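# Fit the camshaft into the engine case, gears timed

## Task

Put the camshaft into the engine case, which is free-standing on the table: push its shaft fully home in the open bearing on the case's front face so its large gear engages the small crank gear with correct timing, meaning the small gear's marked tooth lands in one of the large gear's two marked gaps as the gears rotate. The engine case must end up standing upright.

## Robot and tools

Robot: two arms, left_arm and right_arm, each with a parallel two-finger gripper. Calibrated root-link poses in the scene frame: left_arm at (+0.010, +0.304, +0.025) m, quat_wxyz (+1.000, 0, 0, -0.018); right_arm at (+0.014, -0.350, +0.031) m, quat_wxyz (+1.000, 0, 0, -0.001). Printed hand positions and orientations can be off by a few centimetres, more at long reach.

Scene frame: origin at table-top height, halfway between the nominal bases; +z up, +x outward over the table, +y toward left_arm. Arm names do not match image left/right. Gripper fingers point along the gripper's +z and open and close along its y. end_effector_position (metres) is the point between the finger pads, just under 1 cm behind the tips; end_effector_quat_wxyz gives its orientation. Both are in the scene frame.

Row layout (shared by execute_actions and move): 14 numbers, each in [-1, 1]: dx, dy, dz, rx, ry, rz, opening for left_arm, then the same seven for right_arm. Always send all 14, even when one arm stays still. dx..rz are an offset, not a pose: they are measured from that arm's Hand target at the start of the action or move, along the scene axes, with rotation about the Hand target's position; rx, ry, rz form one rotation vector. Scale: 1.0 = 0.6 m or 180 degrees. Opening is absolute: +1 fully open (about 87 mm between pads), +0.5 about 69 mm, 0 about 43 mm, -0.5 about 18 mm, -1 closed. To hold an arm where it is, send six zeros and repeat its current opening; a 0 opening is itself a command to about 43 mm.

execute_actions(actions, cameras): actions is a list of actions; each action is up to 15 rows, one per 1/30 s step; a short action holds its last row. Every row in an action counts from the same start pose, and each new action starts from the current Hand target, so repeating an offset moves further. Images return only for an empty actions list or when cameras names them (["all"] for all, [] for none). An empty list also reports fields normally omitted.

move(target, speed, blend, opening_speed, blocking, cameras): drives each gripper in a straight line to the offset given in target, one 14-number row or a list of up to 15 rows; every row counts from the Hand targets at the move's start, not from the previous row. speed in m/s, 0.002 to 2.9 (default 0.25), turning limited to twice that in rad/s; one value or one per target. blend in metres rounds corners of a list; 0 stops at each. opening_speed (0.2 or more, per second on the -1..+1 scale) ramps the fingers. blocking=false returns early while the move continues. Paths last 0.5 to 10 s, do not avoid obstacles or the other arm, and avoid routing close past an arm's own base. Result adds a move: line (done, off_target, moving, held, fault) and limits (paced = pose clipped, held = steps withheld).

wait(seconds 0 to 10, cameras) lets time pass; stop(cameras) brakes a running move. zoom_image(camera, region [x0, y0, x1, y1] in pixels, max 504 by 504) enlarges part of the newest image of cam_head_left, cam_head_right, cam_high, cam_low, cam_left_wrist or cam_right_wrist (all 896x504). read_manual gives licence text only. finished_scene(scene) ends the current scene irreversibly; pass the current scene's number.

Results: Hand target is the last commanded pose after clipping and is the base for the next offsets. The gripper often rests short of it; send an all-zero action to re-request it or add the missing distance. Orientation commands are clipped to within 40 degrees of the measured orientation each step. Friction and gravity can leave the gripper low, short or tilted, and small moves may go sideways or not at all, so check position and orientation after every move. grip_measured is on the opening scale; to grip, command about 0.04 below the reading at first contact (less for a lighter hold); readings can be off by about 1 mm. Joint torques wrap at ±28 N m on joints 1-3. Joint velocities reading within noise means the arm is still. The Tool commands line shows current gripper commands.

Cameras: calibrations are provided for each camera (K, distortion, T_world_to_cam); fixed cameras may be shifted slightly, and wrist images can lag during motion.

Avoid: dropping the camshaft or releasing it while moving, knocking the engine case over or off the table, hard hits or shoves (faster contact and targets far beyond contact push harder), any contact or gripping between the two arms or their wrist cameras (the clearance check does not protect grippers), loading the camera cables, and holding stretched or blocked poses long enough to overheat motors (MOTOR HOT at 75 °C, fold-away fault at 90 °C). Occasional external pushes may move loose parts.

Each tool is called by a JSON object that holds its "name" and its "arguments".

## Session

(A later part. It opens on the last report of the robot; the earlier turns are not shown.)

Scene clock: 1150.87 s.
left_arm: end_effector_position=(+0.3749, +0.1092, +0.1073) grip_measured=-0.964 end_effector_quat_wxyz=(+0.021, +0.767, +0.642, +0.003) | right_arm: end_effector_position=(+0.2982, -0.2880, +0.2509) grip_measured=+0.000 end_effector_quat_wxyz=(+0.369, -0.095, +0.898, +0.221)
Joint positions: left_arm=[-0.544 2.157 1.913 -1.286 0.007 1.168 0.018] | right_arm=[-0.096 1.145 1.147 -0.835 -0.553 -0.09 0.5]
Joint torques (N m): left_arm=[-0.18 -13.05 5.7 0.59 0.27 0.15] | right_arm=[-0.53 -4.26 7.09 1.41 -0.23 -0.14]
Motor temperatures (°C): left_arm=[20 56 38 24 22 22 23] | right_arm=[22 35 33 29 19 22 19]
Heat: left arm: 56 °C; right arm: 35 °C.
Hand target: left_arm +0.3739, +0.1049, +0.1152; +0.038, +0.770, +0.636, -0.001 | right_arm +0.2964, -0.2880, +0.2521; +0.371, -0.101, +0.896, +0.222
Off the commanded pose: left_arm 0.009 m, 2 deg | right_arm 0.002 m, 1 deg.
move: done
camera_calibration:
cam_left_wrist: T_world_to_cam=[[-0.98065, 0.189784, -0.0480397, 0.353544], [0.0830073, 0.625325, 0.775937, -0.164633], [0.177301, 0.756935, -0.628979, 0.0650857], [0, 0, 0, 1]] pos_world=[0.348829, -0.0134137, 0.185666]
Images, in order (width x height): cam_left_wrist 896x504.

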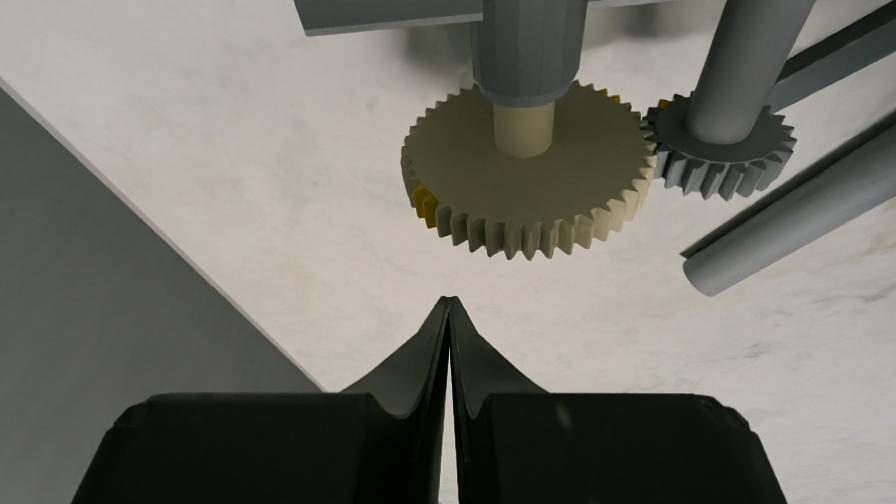

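{"name": "move", "arguments": {"target": [[0,0,0.03,0,0,0.25,-1,0,0,0,0,0,0,0],[0,-0.055,0.03,0,0,0.49,-0.1,0,0,0,0,0,0,0]], "cameras": ["cam_left_wrist","cam_low"]}}

{"name": "zoom_image", "arguments": {"camera": "cam_low", "region": [510, 220, 590, 290]}}

Scene clock: 1168.47 s.
left_arm: end_effector_position=(+0.3718, +0.0716, +0.1325) grip_measured=-0.100 end_effector_quat_wxyz=(+0.033, +0.112, +0.993, +0.014) | right_arm: end_effector_position=(+0.2982, -0.2880, +0.2509) grip_measured=+0.000 end_effector_quat_wxyz=(+0.369, -0.095, +0.898, +0.221)
Joint positions: left_arm=[-0.525 2.399 2.428 -1.552 -0.054 -0.334 0.45] | right_arm=[-0.096 1.145 1.147 -0.835 -0.553 -0.09 0.5]
Joint torques (N m): left_arm=[-0.08 -10.48 9.5 0.34 -0.17 0] | right_arm=[-0.46 -4.31 7.12 1.41 -0.24 -0.15]
Motor temperatures (°C): left_arm=[20 60 38 24 22 22 23] | right_arm=[22 35 33 29 19 22 19]
Heat: left arm: 60 °C; right arm: 35 °C.
Hand target: left_arm +0.3739, +0.0719, +0.1332; +0.028, +0.110, +0.993, +0.026 | right_arm +0.2964, -0.2880, +0.2521; +0.371, -0.101, +0.896, +0.222
Off the commanded pose: left_arm 0.002 m, 2 deg | right_arm 0.002 m, 1 deg.
joint sent to its limit (left arm) — joint 4 (wrist pitch), lower limit. The joint targets still meet the commanded pose.
move: done
camera_calibration:
cam_left_wrist: T_world_to_cam=[[-0.235833, -0.970529, -0.0495651, 0.165223], [-0.650399, 0.119736, 0.750097, 0.151882], [-0.722056, 0.209135, -0.659468, 0.48752], [0, 0, 0, 1]] pos_world=[0.489765, 0.0402108, 0.215768]
Images, in order (width x height): cam_low 896x504, cam_left_wrist 896x504.

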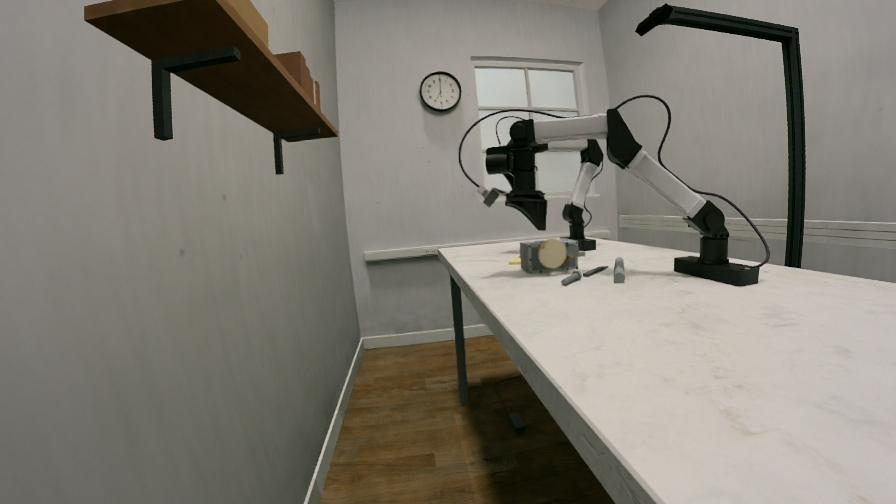

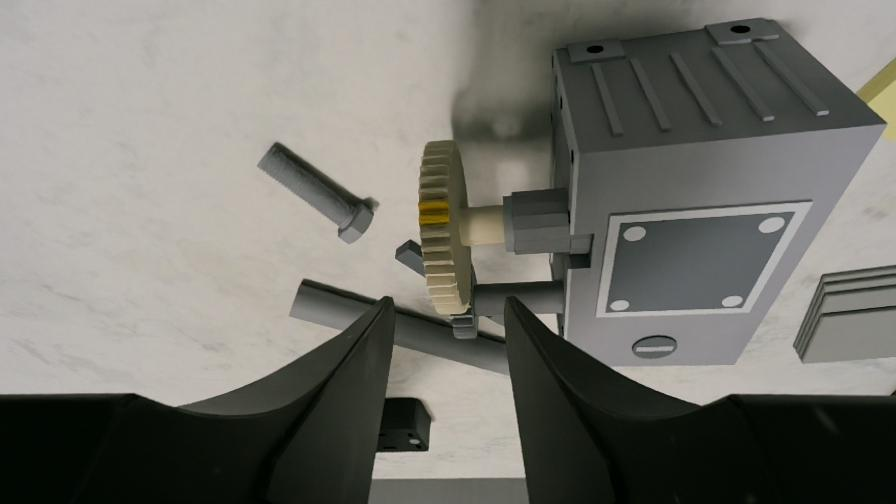

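Scaled by 6.300.

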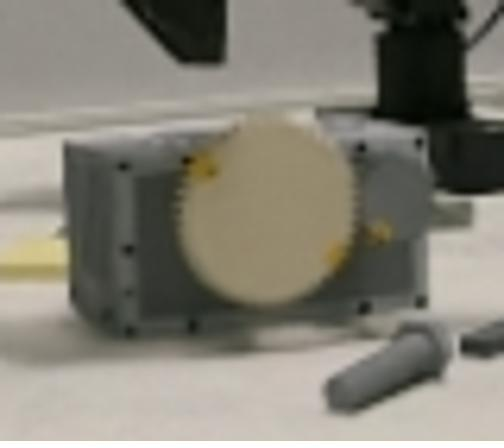

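{"name": "move", "arguments": {"target": [[-0.015,-0.058,0.0,0,0,0,-0.2,0,0,0,0,0,0,0],[-0.015,-0.06,-0.115,0,0,0,-0.2,0,0,0,0,0,0,0]], "speed": [0.2,0.1], "cameras": ["cam_left_wrist"]}}

Scene clock: 1177.30 s.
left_arm: end_effector_position=(+0.3581, +0.0370, +0.0899) grip_measured=-0.200 end_effector_quat_wxyz=(+0.027, +0.115, +0.993, +0.017) | right_arm: end_effector_position=(+0.2982, -0.2880, +0.2509) grip_measured=+0.000 end_effector_quat_wxyz=(+0.369, -0.095, +0.898, +0.221)
Joint positions: left_arm=[-0.603 2.425 2.301 -1.418 -0.057 -0.408 0.4] | right_arm=[-0.096 1.145 1.147 -0.835 -0.553 -0.09 0.5]
Joint torques (N m): left_arm=[0.29 -9.02 3.07 1.17 -0.18 -0.02] | right_arm=[-0.5 -4.36 7.13 1.42 -0.24 -0.15]
Motor temperatures (°C): left_arm=[20 59 38 24 22 22 23] | right_arm=[22 35 33 29 19 22 19]
Heat: left arm: 59 °C; right arm: 35 °C.
Hand target: left_arm +0.3649, +0.0358, +0.0643; +0.028, +0.110, +0.993, +0.026 | right_arm +0.2964, -0.2880, +0.2521; +0.371, -0.101, +0.896, +0.222
Off the commanded pose: left_arm 0.027 m, 1 deg | right_arm 0.002 m, 1 deg.
move: off_target (left_arm)
camera_calibration:
cam_left_wrist: T_world_to_cam=[[-0.240875, -0.96904, -0.0542318, 0.12843], [-0.641202, 0.11694, 0.758409, 0.175092], [-0.728587, 0.217456, -0.649519, 0.457977], [0, 0, 0, 1]] pos_world=[0.476881, 0.00438869, 0.171638]
Images, in order (width x height): cam_left_wrist 896x504.

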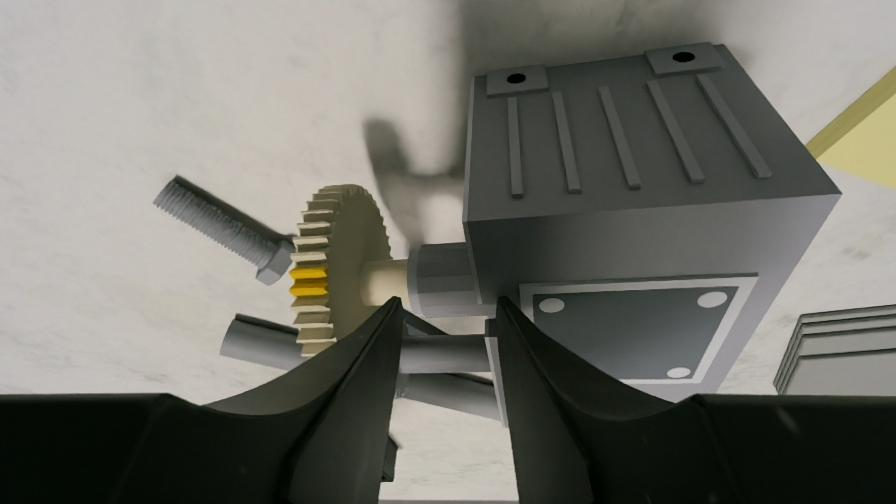

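{"name": "move", "arguments": {"target": [[0,0,0.04,0,0,0,-0.2,0,0,0,0,0,0,0],[0.003,0.014,0.04,0,0,0,-0.2,0,0,0,0,0,0,0],[0.004,0.013,0.0,0,0,0,-0.2,0,0,0,0,0,0,0]], "speed": 0.1, "cameras": ["cam_left_wrist"]}}

Scene clock: 1184.37 s.
left_arm: end_effector_position=(+0.3604, +0.0391, +0.0899) grip_measured=-0.200 end_effector_quat_wxyz=(+0.032, +0.112, +0.993, +0.013) | right_arm: end_effector_position=(+0.2982, -0.2880, +0.2509) grip_measured=+0.000 end_effector_quat_wxyz=(+0.369, -0.095, +0.898, +0.221)
Joint positions: left_arm=[-0.595 2.409 2.273 -1.393 -0.054 -0.405 0.4] | right_arm=[-0.096 1.145 1.147 -0.835 -0.553 -0.09 0.5]
Joint torques (N m): left_arm=[1.01 -8.96 3.14 1.08 -0.2 0.16] | right_arm=[-0.5 -4.3 7.1 1.41 -0.24 -0.15]
Motor temperatures (°C): left_arm=[20 58 37 25 22 22 23] | right_arm=[22 35 33 29 19 22 19]
Heat: left arm: 58 °C; right arm: 35 °C.
Hand target: left_arm +0.3673, +0.0437, +0.0643; +0.028, +0.110, +0.993, +0.026 | right_arm +0.2964, -0.2880, +0.2521; +0.371, -0.101, +0.896, +0.222
Off the commanded pose: left_arm 0.027 m, 2 deg | right_arm 0.002 m, 1 deg.
move: off_target (left_arm)
camera_calibration:
cam_left_wrist: T_world_to_cam=[[-0.235329, -0.970791, -0.0467428, 0.128409], [-0.648046, 0.120887, 0.751946, 0.179262], [-0.724332, 0.207246, -0.657566, 0.458742], [0, 0, 0, 1]] pos_world=[0.47867, 0.00791545, 0.172859]
Images, in order (width x height): cam_left_wrist 896x504.

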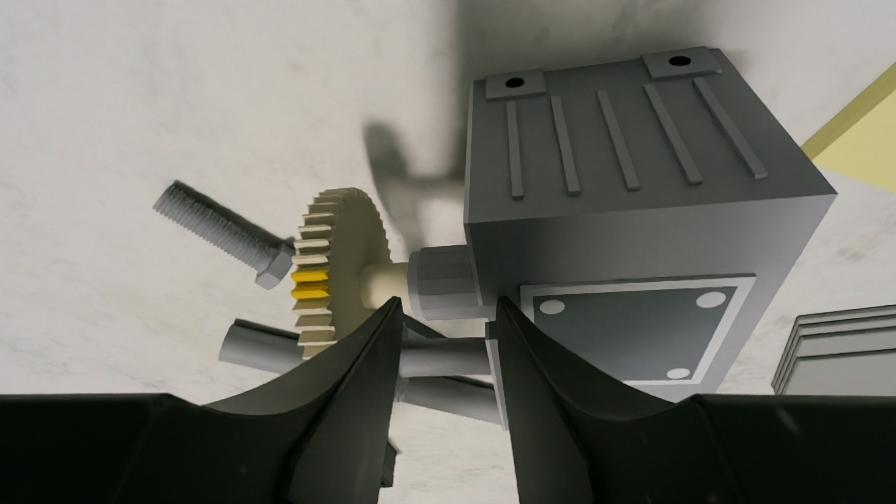

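{"name": "move", "arguments": {"target": [[0.0,0,0.1,0,0,0,-0.2,0,0,0,0,0,0,0],[0.004,0.014,0.1,0,0,0,-0.2,0,0,0,0,0,0,0],[0.006,0.014,-0.001,0,0,0,-0.2,0,0,0,0,0,0,0]], "speed": 0.12, "cameras": ["cam_left_wrist"]}}

Scene clock: 1190.10 s.
left_arm: end_effector_position=(+0.3689, +0.0508, +0.0720) grip_measured=-0.202 end_effector_quat_wxyz=(+0.025, +0.105, +0.994, +0.024) | right_arm: end_effector_position=(+0.2982, -0.2880, +0.2509) grip_measured=+0.000 end_effector_quat_wxyz=(+0.369, -0.095, +0.898, +0.221)
Joint positions: left_arm=[-0.568 2.434 2.245 -1.361 -0.065 -0.392 0.399] | right_arm=[-0.096 1.145 1.147 -0.835 -0.553 -0.09 0.5]
Joint torques (N m): left_arm=[0.23 -11.92 4.25 0.8 -0.08 0.18] | right_arm=[-0.49 -4.33 7.1 1.41 -0.21 -0.14]
Motor temperatures (°C): left_arm=[20 58 36 25 22 22 23] | right_arm=[22 35 33 29 19 22 19]
Heat: left arm: 58 °C; right arm: 35 °C.
Hand target: left_arm +0.3708, +0.0520, +0.0635; +0.028, +0.111, +0.993, +0.026 | right_arm +0.2964, -0.2880, +0.2521; +0.371, -0.101, +0.896, +0.222
Off the commanded pose: left_arm 0.009 m, 1 deg | right_arm 0.002 m, 1 deg.
move: done
camera_calibration:
cam_left_wrist: T_world_to_cam=[[-0.221919, -0.97284, -0.0658431, 0.137375], [-0.641378, 0.0947787, 0.761348, 0.194952], [-0.734429, 0.211188, -0.644991, 0.453359], [0, 0, 0, 1]] pos_world=[0.488484, 0.0194227, 0.153032]
Images, in order (width x height): cam_left_wrist 896x504.

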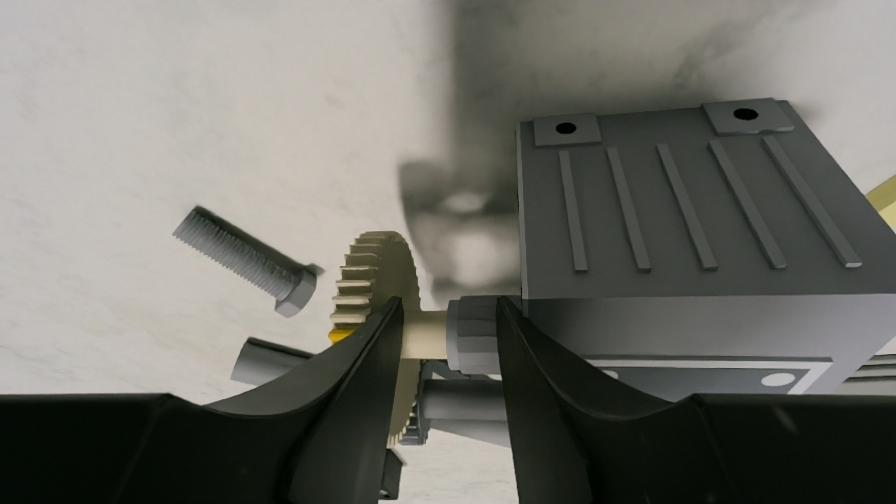

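{"name": "move", "arguments": {"target": [[0,0.004,0,0,0,0,0.22,0,0,0,0,0,0,0]], "opening_speed": 0.25, "cameras": ["cam_left_wrist"]}}

Scene clock: 1194.10 s.
left_arm: end_effector_position=(+0.3694, +0.0514, +0.0720) grip_measured=-0.196 end_effector_quat_wxyz=(+0.029, +0.103, +0.994, +0.025) | right_arm: end_effector_position=(+0.2982, -0.2880, +0.2509) grip_measured=+0.000 end_effector_quat_wxyz=(+0.369, -0.095, +0.898, +0.221)
Joint positions: left_arm=[-0.568 2.426 2.231 -1.35 -0.071 -0.396 0.402] | right_arm=[-0.096 1.145 1.147 -0.835 -0.553 -0.09 0.5]
Joint torques (N m): left_arm=[0.61 -11.85 4.15 0.78 -0.04 0.28] | right_arm=[-0.49 -4.36 7.06 1.41 -0.23 -0.15]
Motor temperatures (°C): left_arm=[20 58 36 25 22 22 23] | right_arm=[22 35 33 29 19 22 19]
Heat: left arm: 58 °C; right arm: 35 °C.
Hand target: left_arm +0.3708, +0.0544, +0.0636; +0.028, +0.110, +0.993, +0.026 | right_arm +0.2964, -0.2880, +0.2521; +0.371, -0.101, +0.896, +0.222
Off the commanded pose: left_arm 0.009 m, 1 deg | right_arm 0.002 m, 1 deg.
move: done
camera_calibration:
cam_left_wrist: T_world_to_cam=[[-0.217591, -0.973597, -0.0690186, 0.136902], [-0.647617, 0.0911088, 0.756499, 0.198009], [-0.730237, 0.209305, -0.650342, 0.452526], [0, 0, 0, 1]] pos_world=[0.488474, 0.0205308, 0.153952]
Images, in order (width x height): cam_left_wrist 896x504.

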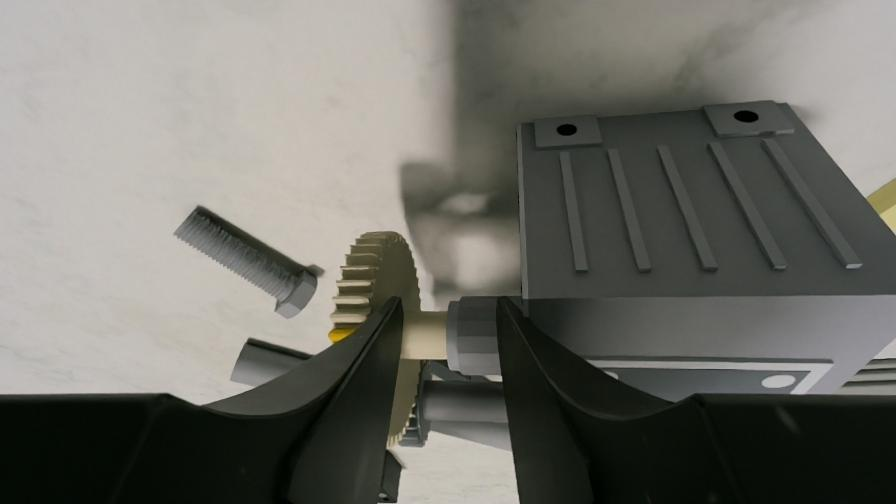

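{"name": "execute_actions", "arguments": {"actions": [[[0,0.008,0,0,0,0.01,0.4,0,0,0,0,0,0,0]],[[0.01,0.006,0.004,0,0,-0.02,0.4,0,0,0,0,0,0,0]],[[-0.02,0.006,-0.006,0,0,0.04,0.4,0,0,0,0,0,0,0]],[[0.015,0,0.005,0,0,-0.05,0.4,0,0,0,0,0,0,0]]], "cameras": ["cam_left_wrist"]}}

Scene clock: 1198.87 s.
left_arm: end_effector_position=(+0.3744, +0.0520, +0.0732) grip_measured=-0.163 end_effector_quat_wxyz=(+0.049, +0.116, +0.992, +0.004) | right_arm: end_effector_position=(+0.2982, -0.2880, +0.2509) grip_measured=+0.000 end_effector_quat_wxyz=(+0.369, -0.095, +0.898, +0.221)
Joint positions: left_arm=[-0.557 2.368 2.138 -1.257 -0.052 -0.357 0.418] | right_arm=[-0.096 1.145 1.147 -0.835 -0.553 -0.09 0.5]
Joint torques (N m): left_arm=[1.55 -9.39 8.46 0.2 -0.15 0.73] | right_arm=[-0.5 -4.34 7.08 1.41 -0.22 -0.15]
Motor temperatures (°C): left_arm=[20 58 36 25 22 22 23] | right_arm=[22 35 33 29 19 22 19]
Heat: left arm: 58 °C; right arm: 35 °C.
Hand target: left_arm +0.3739, +0.0665, +0.0655; +0.029, +0.142, +0.989, +0.025 | right_arm +0.2964, -0.2880, +0.2521; +0.371, -0.101, +0.896, +0.222
Off the commanded pose: left_arm 0.016 m, 5 deg | right_arm 0.002 m, 1 deg.
Step readings (end_effector_position of left_arm | right_arm):
0: (+0.3694, +0.0514, +0.0720) | (+0.2982, -0.2880, +0.2509)
1: (+0.3696, +0.0524, +0.0720) | (+0.2982, -0.2880, +0.2509)
2: (+0.3694, +0.0526, +0.0719) | (+0.2982, -0.2880, +0.2509)
4: (+0.3697, +0.0528, +0.0718) | (+0.2982, -0.2880, +0.2509)
8: (+0.3699, +0.0529, +0.0718) | (+0.2982, -0.2880, +0.2509)
15: (+0.3698, +0.0529, +0.0717) | (+0.2982, -0.2880, +0.2509)
16: (+0.3699, +0.0533, +0.0718) | (+0.2982, -0.2880, +0.2509)
17: (+0.3702, +0.0538, +0.0718) | (+0.2982, -0.2880, +0.2509)
19: (+0.3702, +0.0538, +0.0718) | (+0.2982, -0.2880, +0.2509)
23: (+0.3704, +0.0537, +0.0718) | (+0.2982, -0.2880, +0.2509)
30: (+0.3705, +0.0537, +0.0718) | (+0.2982, -0.2880, +0.2509)
31: (+0.3695, +0.0539, +0.0714) | (+0.2982, -0.2880, +0.2509)
32: (+0.3690, +0.0543, +0.0718) | (+0.2982, -0.2880, +0.2509)
34: (+0.3700, +0.0539, +0.0720) | (+0.2982, -0.2880, +0.2509)
38: (+0.3717, +0.0528, +0.0721) | (+0.2982, -0.2880, +0.2509)
45: (+0.3720, +0.0525, +0.0723) | (+0.2982, -0.2880, +0.2509)
46: (+0.3728, +0.0526, +0.0731) | (+0.2982, -0.2880, +0.2509)
47: (+0.3732, +0.0525, +0.0731) | (+0.2982, -0.2880, +0.2509)
49: (+0.3737, +0.0523, +0.0733) | (+0.2982, -0.2880, +0.2509)
53: (+0.3741, +0.0521, +0.0732) | (+0.2982, -0.2880, +0.2509)
60: (+0.3743, +0.0520, +0.0731) | (+0.2982, -0.2880, +0.2509)
camera_calibration:
cam_left_wrist: T_world_to_cam=[[-0.242827, -0.969482, -0.0337536, 0.145161], [-0.671565, 0.142895, 0.727036, 0.208804], [-0.700026, 0.199212, -0.685769, 0.448624], [0, 0, 0, 1]] pos_world=[0.489523, 0.0215226, 0.160744]
Images, in order (width x height): cam_left_wrist 896x504.

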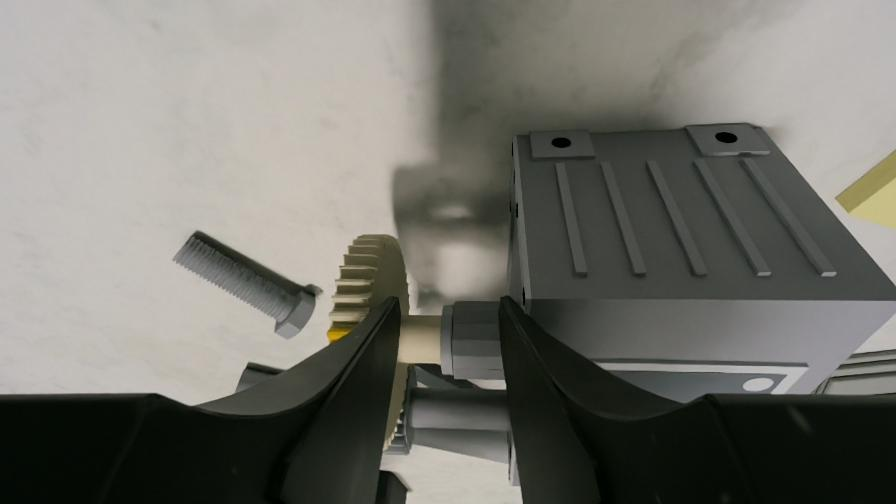

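{"name": "execute_actions", "arguments": {"actions": [[[-0.012,-0.004,-0.004,0,0,0.05,0.6,0,0,0,0,0,0,0]],[[0,0,0.008,0,0,-0.06,0.6,0,0,0,0,0,0,0]],[[0,0,-0.01,0,0,0.07,0.6,0,0,0,0,0,0,0]],[[0.004,0,0.01,0,0,-0.08,0.6,0,0,0,0,0,0,0]],[[0,0,-0.01,0.03,0,0.08,0.6,0,0,0,0,0,0,0]],[[0,0,0.01,-0.06,0,-0.05,0.6,0,0,0,0,0,0,0]],[[0,0,0,0.03,0,0,0.6,0,0,0,0,0,0,0]]], "cameras": ["cam_left_wrist"]}}

Scene clock: 1207.37 s.
left_arm: end_effector_position=(+0.3735, +0.0702, +0.0708) grip_measured=+0.600 end_effector_quat_wxyz=(+0.031, +0.119, +0.992, +0.029) | right_arm: end_effector_position=(+0.2982, -0.2880, +0.2509) grip_measured=+0.000 end_effector_quat_wxyz=(+0.369, -0.095, +0.898, +0.221)
Joint positions: left_arm=[-0.536 2.383 2.151 -1.307 -0.079 -0.332 0.8] | right_arm=[-0.096 1.145 1.147 -0.835 -0.553 -0.09 0.5]
Joint torques (N m): left_arm=[-0.94 -10.45 8.39 0.35 0.11 0.09] | right_arm=[-0.51 -4.27 7.15 1.4 -0.23 -0.15]
Motor temperatures (°C): left_arm=[20 57 36 24 22 23 23] | right_arm=[22 34 33 29 19 22 19]
Heat: left arm: 57 °C; right arm: 34 °C.
Hand target: left_arm +0.3691, +0.0641, +0.0678; +0.023, +0.126, +0.991, +0.025 | right_arm +0.2964, -0.2880, +0.2521; +0.371, -0.101, +0.896, +0.222
Off the commanded pose: left_arm 0.008 m, 1 deg | right_arm 0.002 m, 1 deg.
Step readings (end_effector_position of left_arm | right_arm):
0: (+0.3744, +0.0520, +0.0730) | (+0.2982, -0.2880, +0.2509)
1: (+0.3743, +0.0514, +0.0730) | (+0.2982, -0.2880, +0.2509)
2: (+0.3741, +0.0507, +0.0730) | (+0.2982, -0.2880, +0.2509)
4: (+0.3743, +0.0503, +0.0730) | (+0.2982, -0.2880, +0.2509)
8: (+0.3740, +0.0506, +0.0730) | (+0.2982, -0.2880, +0.2509)
15: (+0.3740, +0.0506, +0.0730) | (+0.2982, -0.2880, +0.2509)
16: (+0.3741, +0.0514, +0.0730) | (+0.2982, -0.2880, +0.2509)
17: (+0.3742, +0.0516, +0.0730) | (+0.2982, -0.2880, +0.2509)
19: (+0.3739, +0.0516, +0.0730) | (+0.2982, -0.2880, +0.2509)
23: (+0.3737, +0.0513, +0.0730) | (+0.2982, -0.2880, +0.2509)
30: (+0.3740, +0.0512, +0.0730) | (+0.2982, -0.2880, +0.2509)
31: (+0.3741, +0.0503, +0.0729) | (+0.2982, -0.2880, +0.2509)
32: (+0.3741, +0.0503, +0.0729) | (+0.2982, -0.2880, +0.2509)
34: (+0.3736, +0.0513, +0.0730) | (+0.2982, -0.2880, +0.2509)
38: (+0.3725, +0.0527, +0.0731) | (+0.2982, -0.2880, +0.2509)
45: (+0.3721, +0.0533, +0.0732) | (+0.2982, -0.2880, +0.2509)
46: (+0.3722, +0.0544, +0.0732) | (+0.2982, -0.2880, +0.2509)
47: (+0.3720, +0.0545, +0.0733) | (+0.2982, -0.2880, +0.2509)
49: (+0.3722, +0.0538, +0.0732) | (+0.2982, -0.2880, +0.2509)
53: (+0.3726, +0.0530, +0.0731) | (+0.2982, -0.2880, +0.2509)
60: (+0.3730, +0.0526, +0.0731) | (+0.2982, -0.2880, +0.2509)
61: (+0.3734, +0.0520, +0.0738) | (+0.2982, -0.2880, +0.2509)
62: (+0.3732, +0.0525, +0.0740) | (+0.2982, -0.2880, +0.2509)
64: (+0.3737, +0.0531, +0.0743) | (+0.2982, -0.2880, +0.2509)
68: (+0.3741, +0.0537, +0.0746) | (+0.2982, -0.2880, +0.2509)
75: (+0.3731, +0.0546, +0.0746) | (+0.2982, -0.2880, +0.2509)
76: (+0.3717, +0.0555, +0.0743) | (+0.2982, -0.2880, +0.2509)
77: (+0.3715, +0.0562, +0.0746) | (+0.2982, -0.2880, +0.2509)
79: (+0.3723, +0.0574, +0.0743) | (+0.2982, -0.2880, +0.2509)
83: (+0.3744, +0.0586, +0.0732) | (+0.2982, -0.2880, +0.2509)
90: (+0.3740, +0.0584, +0.0733) | (+0.2982, -0.2880, +0.2509)
91: (+0.3737, +0.0573, +0.0744) | (+0.2982, -0.2880, +0.2509)
92: (+0.3731, +0.0562, +0.0745) | (+0.2982, -0.2880, +0.2509)
94: (+0.3734, +0.0561, +0.0753) | (+0.2982, -0.2880, +0.2509)
98: (+0.3724, +0.0548, +0.0771) | (+0.2982, -0.2880, +0.2509)
105: (+0.3741, +0.0697, +0.0717) | (+0.2982, -0.2880, +0.2509)
camera_calibration:
cam_left_wrist: T_world_to_cam=[[-0.247331, -0.965742, -0.0785472, 0.167132], [-0.648976, 0.104918, 0.75354, 0.199617], [-0.719484, 0.237349, -0.652693, 0.445015], [0, 0, 0, 1]] pos_world=[0.491065, 0.0348394, 0.153167]
Images, in order (width x height): cam_left_wrist 896x504.

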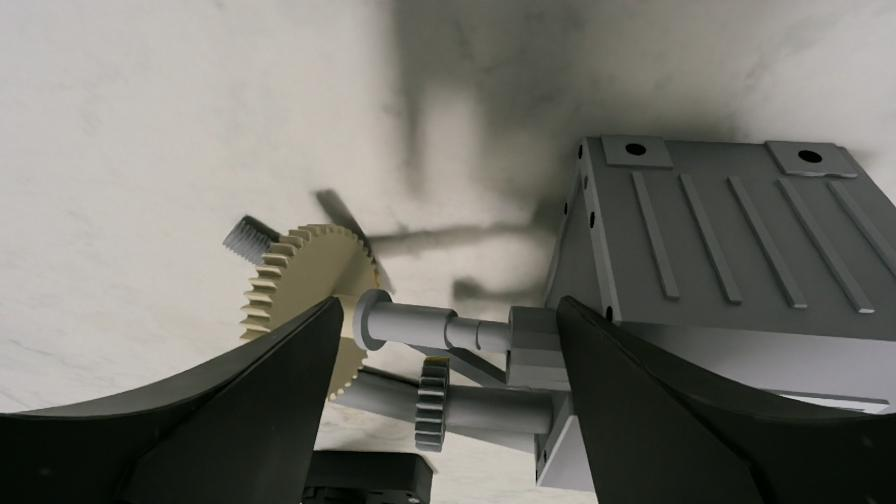

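{"name": "move", "arguments": {"target": [[0,-0.002,0,0,0,0,0.3,0,0,0,0,0,0,0],[0,-0.002,0.12,0,0,0,0.3,0,0,0,0,0,0,0],[-0.018,0.083,0.12,0,0,-0.46,0,0,0,0,0,0,0,0]], "speed": 0.15, "cameras": ["cam_left_wrist","cam_low"]}}

{"name": "zoom_image", "arguments": {"camera": "cam_low", "region": [500, 210, 610, 300]}}

Scene clock: 1221.03 s.
left_arm: end_effector_position=(+0.3588, +0.1162, +0.1313) grip_measured=+0.000 end_effector_quat_wxyz=(+0.015, +0.748, +0.664, +0.007) | right_arm: end_effector_position=(+0.2982, -0.2880, +0.2509) grip_measured=+0.000 end_effector_quat_wxyz=(+0.369, -0.095, +0.898, +0.221)
Joint positions: left_arm=[-0.555 2.101 1.92 -1.357 -0.007 1.101 0.5] | right_arm=[-0.096 1.145 1.147 -0.835 -0.553 -0.09 0.5]
Joint torques (N m): left_arm=[0.35 -12.79 5.85 0.58 0.22 0.14] | right_arm=[-0.53 -4.3 7.09 1.41 -0.23 -0.14]
Motor temperatures (°C): left_arm=[20 58 37 24 22 22 23] | right_arm=[22 34 33 29 19 22 19]
Heat: left arm: 58 °C; right arm: 34 °C.
Hand target: left_arm +0.3583, +0.1139, +0.1398; +0.034, +0.750, +0.660, +0.004 | right_arm +0.2964, -0.2880, +0.2521; +0.371, -0.101, +0.896, +0.222
Off the commanded pose: left_arm 0.009 m, 2 deg | right_arm 0.002 m, 1 deg.
move: done
camera_calibration:
cam_left_wrist: T_world_to_cam=[[-0.989973, 0.133976, -0.0447647, 0.346849], [0.0481029, 0.617708, 0.784935, -0.174168], [0.132814, 0.774911, -0.617959, 0.0901206], [0, 0, 0, 1]] pos_world=[0.33978, -0.00872014, 0.207928]
Images, in order (width x height): cam_low 896x504, cam_left_wrist 896x504.

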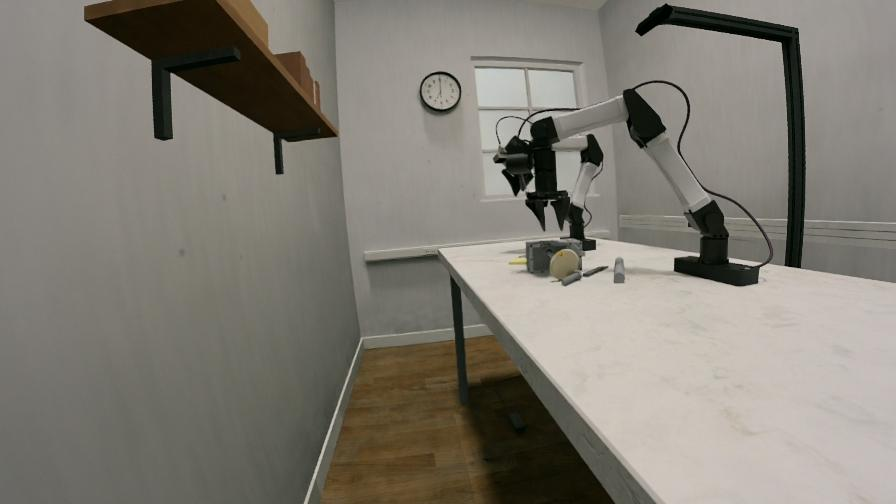

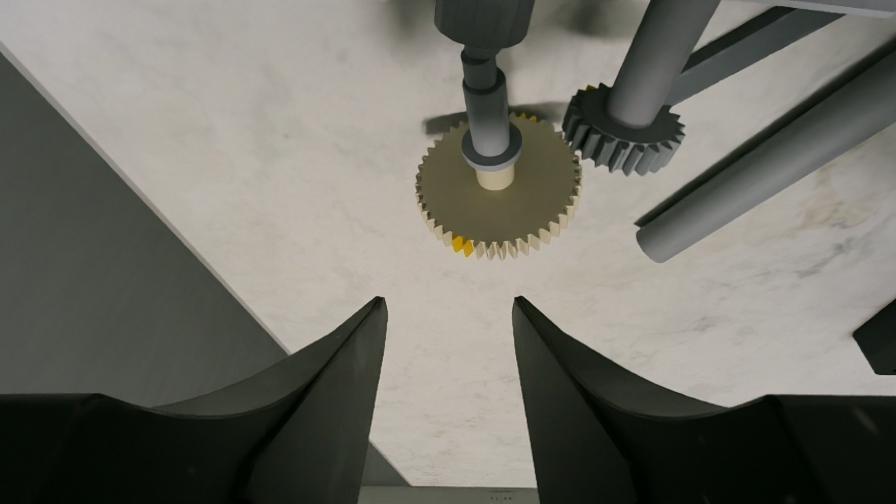

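Scaled by 4.582.

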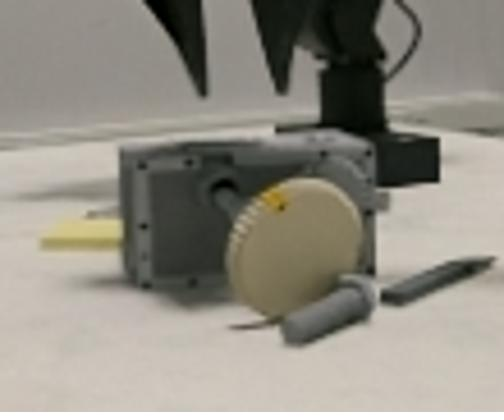

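{"name": "execute_actions", "arguments": {"actions": []}}

Scene clock: 1243.33 s.
left_arm: end_effector_position=(+0.3588, +0.1162, +0.1313) grip_measured=+0.000 end_effector_quat_wxyz=(+0.015, +0.748, +0.664, +0.007) | right_arm: end_effector_position=(+0.2982, -0.2880, +0.2509) grip_measured=+0.000 end_effector_quat_wxyz=(+0.369, -0.095, +0.898, +0.221)
Joint positions: left_arm=[-0.555 2.101 1.92 -1.357 -0.007 1.101 0.5] | right_arm=[-0.096 1.145 1.147 -0.835 -0.553 -0.09 0.5]
Joint velocities: within noise
Joint torques (N m): left_arm=[0.29 -12.74 5.78 0.56 0.26 0.16] | right_arm=[-0.44 -4.34 7.08 1.4 -0.25 -0.16]
Motor temperatures (°C): left_arm=[20 64 36 24 22 22 23] | right_arm=[22 34 33 29 19 22 19]
Heat: left arm: 64 °C; right arm: 34 °C.
Hand target: left_arm +0.3583, +0.1139, +0.1398; +0.034, +0.750, +0.660, +0.004 | right_arm +0.2964, -0.2880, +0.2521; +0.371, -0.101, +0.896, +0.222
Tool commands: left_gripper/opening=+0.0 right_gripper/opening=+0.0
Off the commanded pose: left_arm 0.009 m, 2 deg | right_arm 0.002 m, 1 deg.
camera_calibration:
cam_left_wrist: T_world_to_cam=[[-0.989973, 0.133976, -0.0447647, 0.346849], [0.0481029, 0.617708, 0.784935, -0.174168], [0.132814, 0.774911, -0.617959, 0.0901206], [0, 0, 0, 1]] pos_world=[0.33978, -0.00872014, 0.207928]
cam_right_wrist: T_world_to_cam=[[0.328542, -0.884097, -0.332313, -0.271436], [-0.933381, -0.35772, 0.0289035, 0.189521], [-0.144429, 0.300679, -0.942726, 0.510655], [0, 0, 0, 1]] pos_world=[0.339826, -0.325723, 0.385728]

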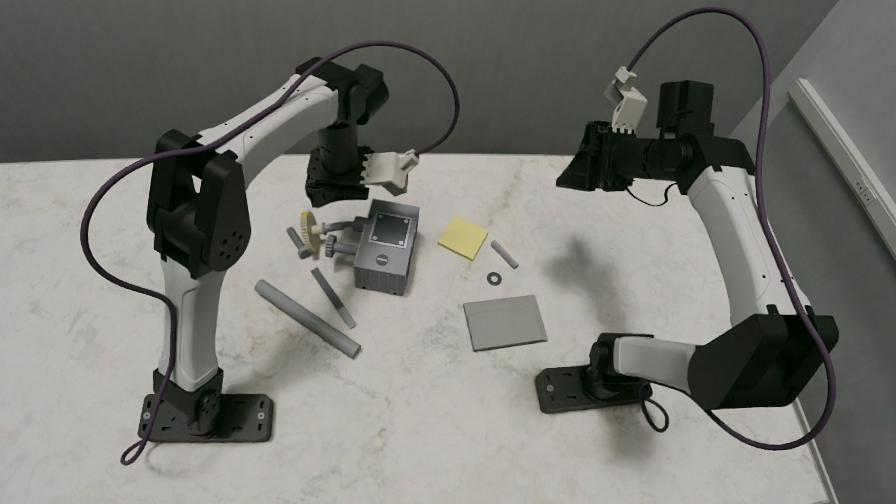

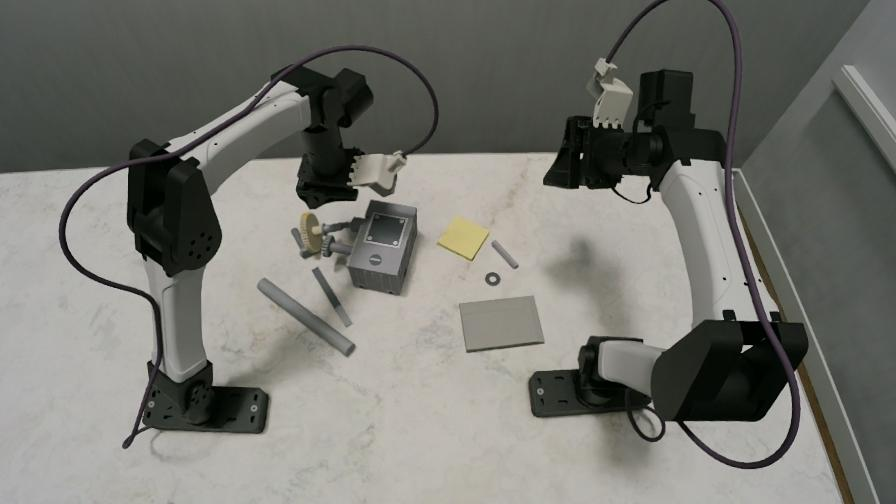

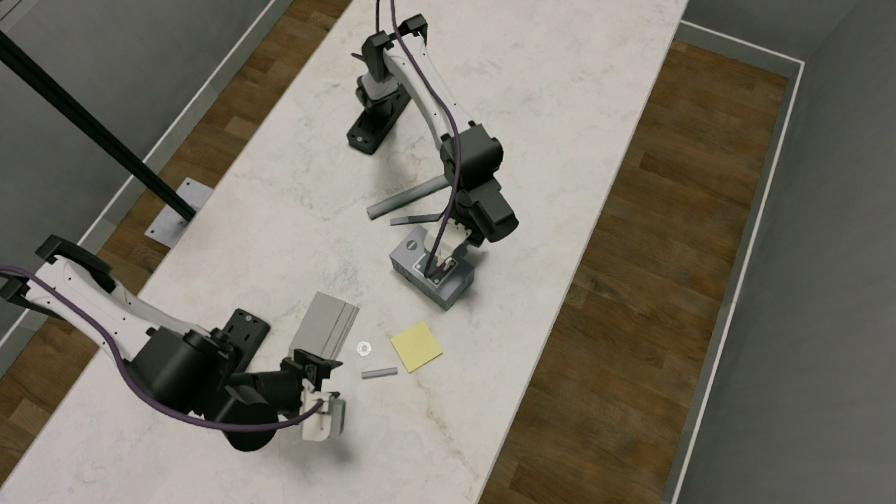

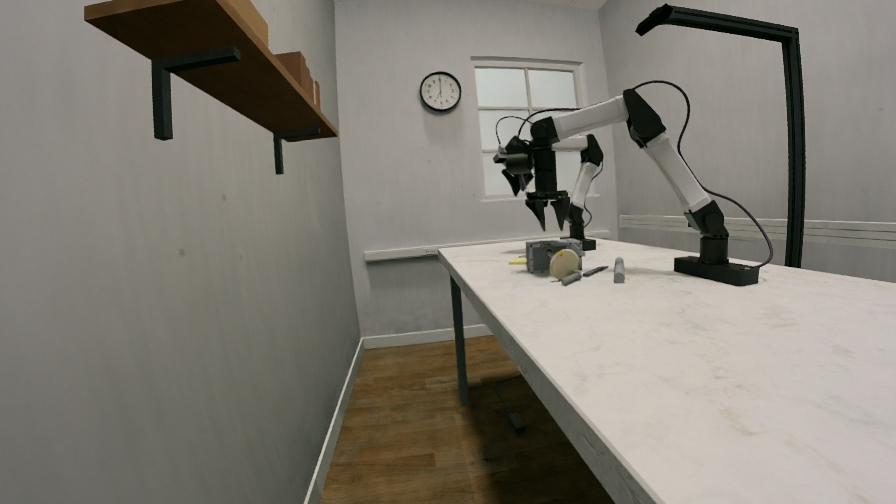

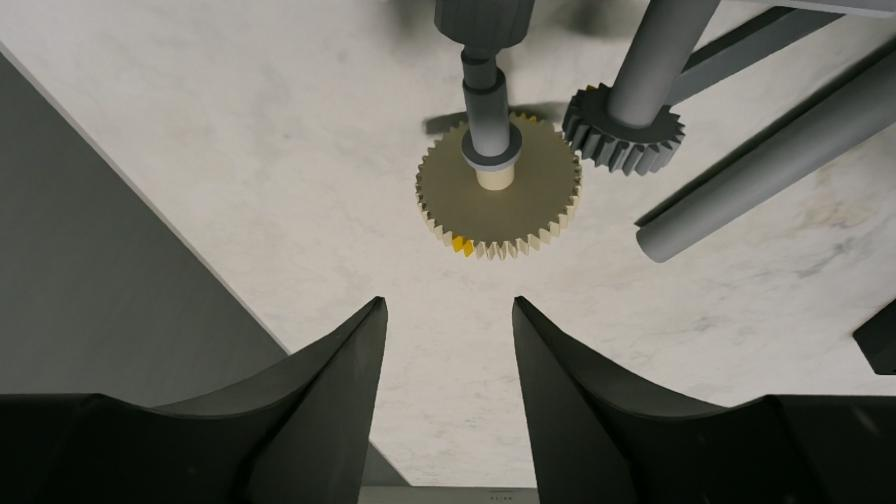

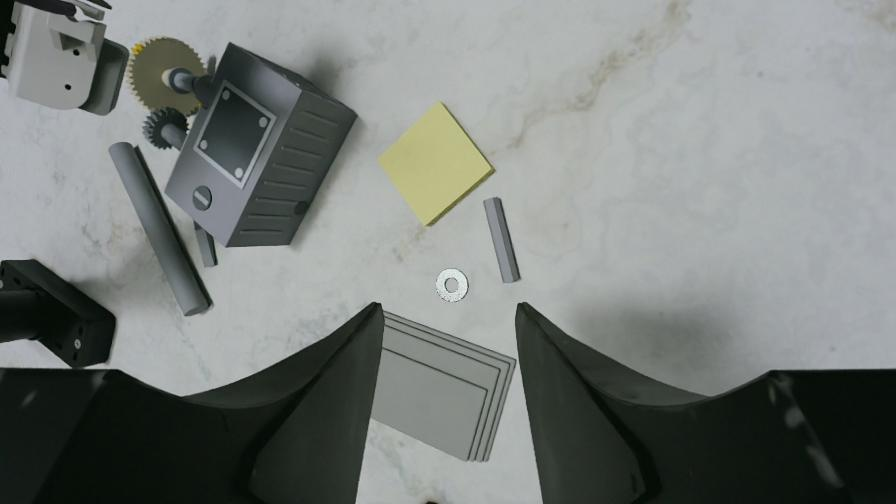

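{"name": "zoom_image", "arguments": {"camera": "cam_low", "region": [510, 220, 610, 300]}}

{"name": "zoom_image", "arguments": {"camera": "cam_left_wrist", "region": [390, 30, 710, 280]}}

Scaled by 5.040.

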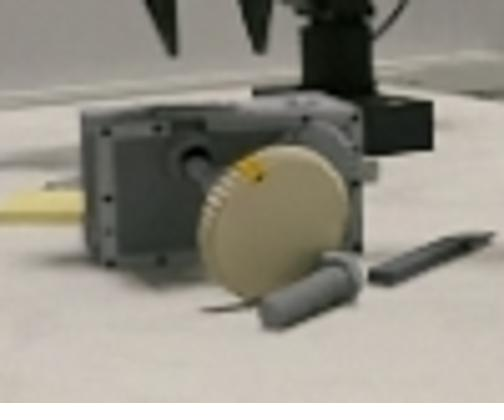

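Scaled by 1.575.

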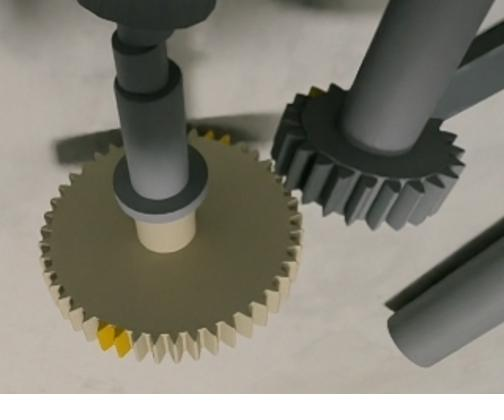

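{"name": "move", "arguments": {"target": [[-0.067,0.010,0,0,-0.14,0,0,0,0,0,0,0,0,0],[-0.010,0.010,-0.125,0,-0.14,0,0,0,0,0,0,0,0,0]], "speed": 0.12, "cameras": ["cam_left_wrist","cam_low"]}}

Scene clock: 1260.67 s.
left_arm: end_effector_position=(+0.3551, +0.1214, +0.0735) grip_measured=+0.000 end_effector_quat_wxyz=(+0.180, +0.725, +0.641, +0.176) | right_arm: end_effector_position=(+0.2982, -0.2880, +0.2509) grip_measured=+0.000 end_effector_quat_wxyz=(+0.369, -0.095, +0.898, +0.221)
Joint positions: left_arm=[-0.67 1.781 1.118 -0.485 -0.292 1.052 0.5] | right_arm=[-0.096 1.145 1.147 -0.835 -0.553 -0.09 0.5]
Joint torques (N m): left_arm=[0.03 -6.68 5.72 1.32 0.09 0.12] | right_arm=[-0.58 -4.31 7.12 1.41 -0.22 -0.15]
Motor temperatures (°C): left_arm=[20 64 36 24 22 22 23] | right_arm=[22 34 33 29 19 22 19]
Heat: left arm: 64 °C; right arm: 34 °C.
Hand target: left_arm +0.3523, +0.1199, +0.0649; +0.177, +0.731, +0.637, +0.168 | right_arm +0.2964, -0.2880, +0.2521; +0.371, -0.101, +0.896, +0.222
Off the commanded pose: left_arm 0.009 m, 1 deg | right_arm 0.002 m, 1 deg.
move: done
camera_calibration:
cam_left_wrist: T_world_to_cam=[[-0.857908, 0.128295, -0.497528, 0.327114], [-0.313464, 0.636548, 0.704661, 0.000272927], [0.407105, 0.760492, -0.505884, -0.0529291], [0, 0, 0, 1]] pos_world=[0.302267, -0.00188866, 0.13578]
Images, in order (width x height): cam_low 896x504, cam_left_wrist 896x504.

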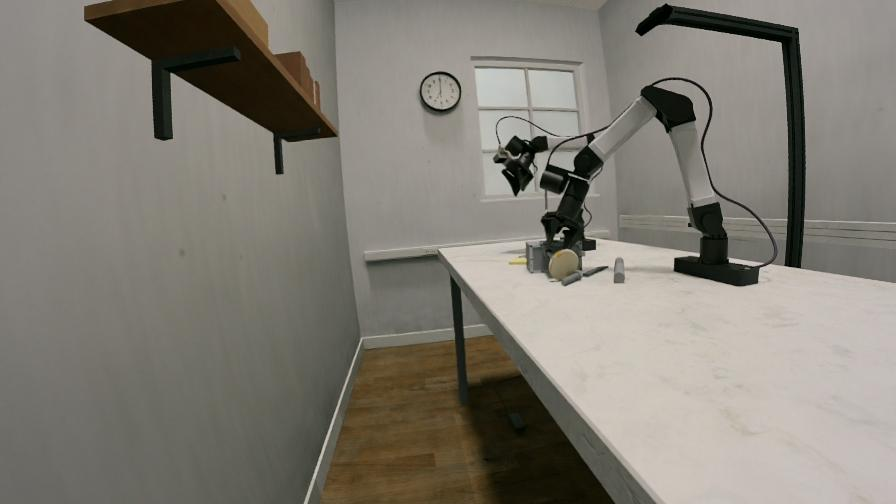

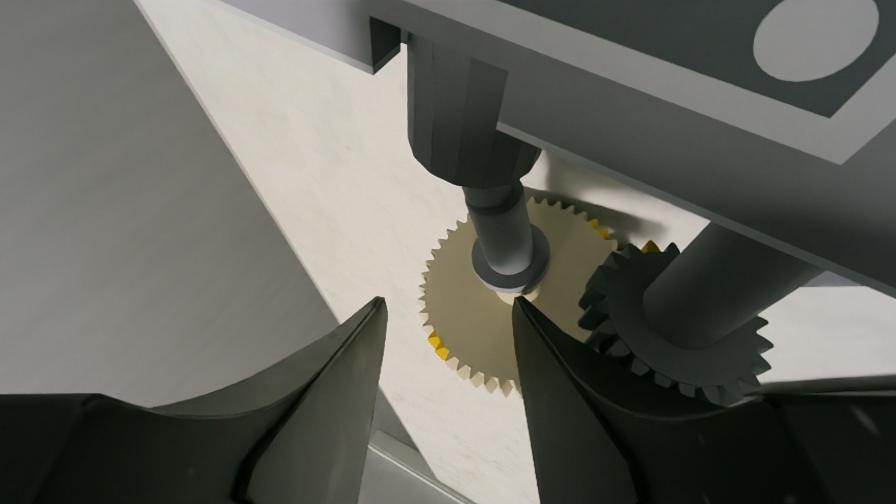

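{"name": "move", "arguments": {"target": [[-0.030,0,-0.012,0,0,0,0,0,0,0,0,0,0,0],[-0.021,0,-0.035,0,0,0,0,0,0,0,0,0,0,0]], "speed": 0.08, "cameras": ["cam_left_wrist"]}}

Scene clock: 1268.10 s.
left_arm: end_effector_position=(+0.3545, +0.1137, +0.0660) grip_measured=+0.000 end_effector_quat_wxyz=(+0.210, +0.718, +0.636, +0.186) | right_arm: end_effector_position=(+0.2982, -0.2880, +0.2509) grip_measured=+0.000 end_effector_quat_wxyz=(+0.369, -0.095, +0.898, +0.221)
Joint positions: left_arm=[-0.694 1.771 1.045 -0.361 -0.313 1.04 0.5] | right_arm=[-0.096 1.145 1.147 -0.835 -0.553 -0.09 0.5]
Joint torques (N m): left_arm=[0.09 -5.34 4.71 1.03 0.17 -0.01] | right_arm=[-0.55 -4.27 7.08 1.41 -0.24 -0.16]
Motor temperatures (°C): left_arm=[20 61 35 25 22 22 22] | right_arm=[22 34 33 29 19 22 19]
Heat: left arm: 61 °C; right arm: 34 °C.
Hand target: left_arm +0.3397, +0.1198, +0.0439; +0.177, +0.731, +0.637, +0.168 | right_arm +0.2964, -0.2880, +0.2521; +0.371, -0.101, +0.896, +0.222
Off the commanded pose: left_arm 0.027 m, 5 deg | right_arm 0.002 m, 1 deg.
move: off_target (left_arm)
camera_calibration:
cam_left_wrist: T_world_to_cam=[[-0.827457, 0.115799, -0.54946, 0.317849], [-0.349385, 0.659858, 0.66522, 0.0230083], [0.439598, 0.742413, -0.505545, -0.0601331], [0, 0, 0, 1]] pos_world=[0.29748, -0.00734533, 0.12894]
Images, in order (width x height): cam_left_wrist 896x504.

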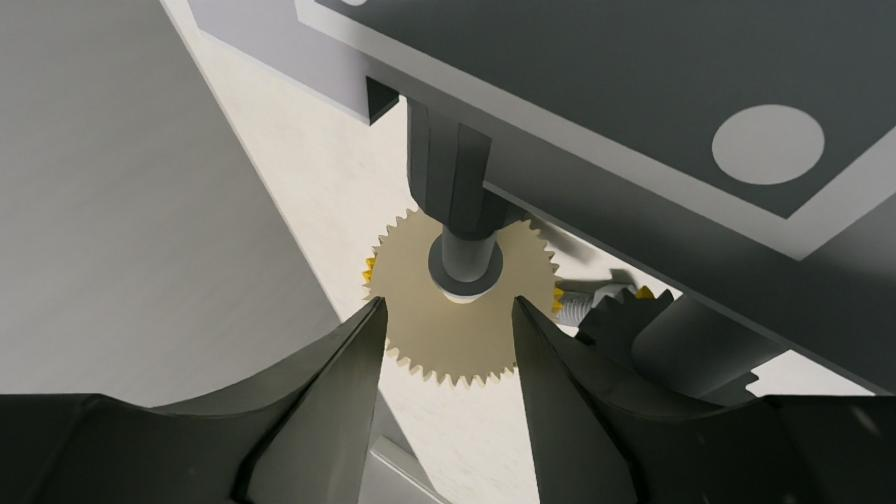

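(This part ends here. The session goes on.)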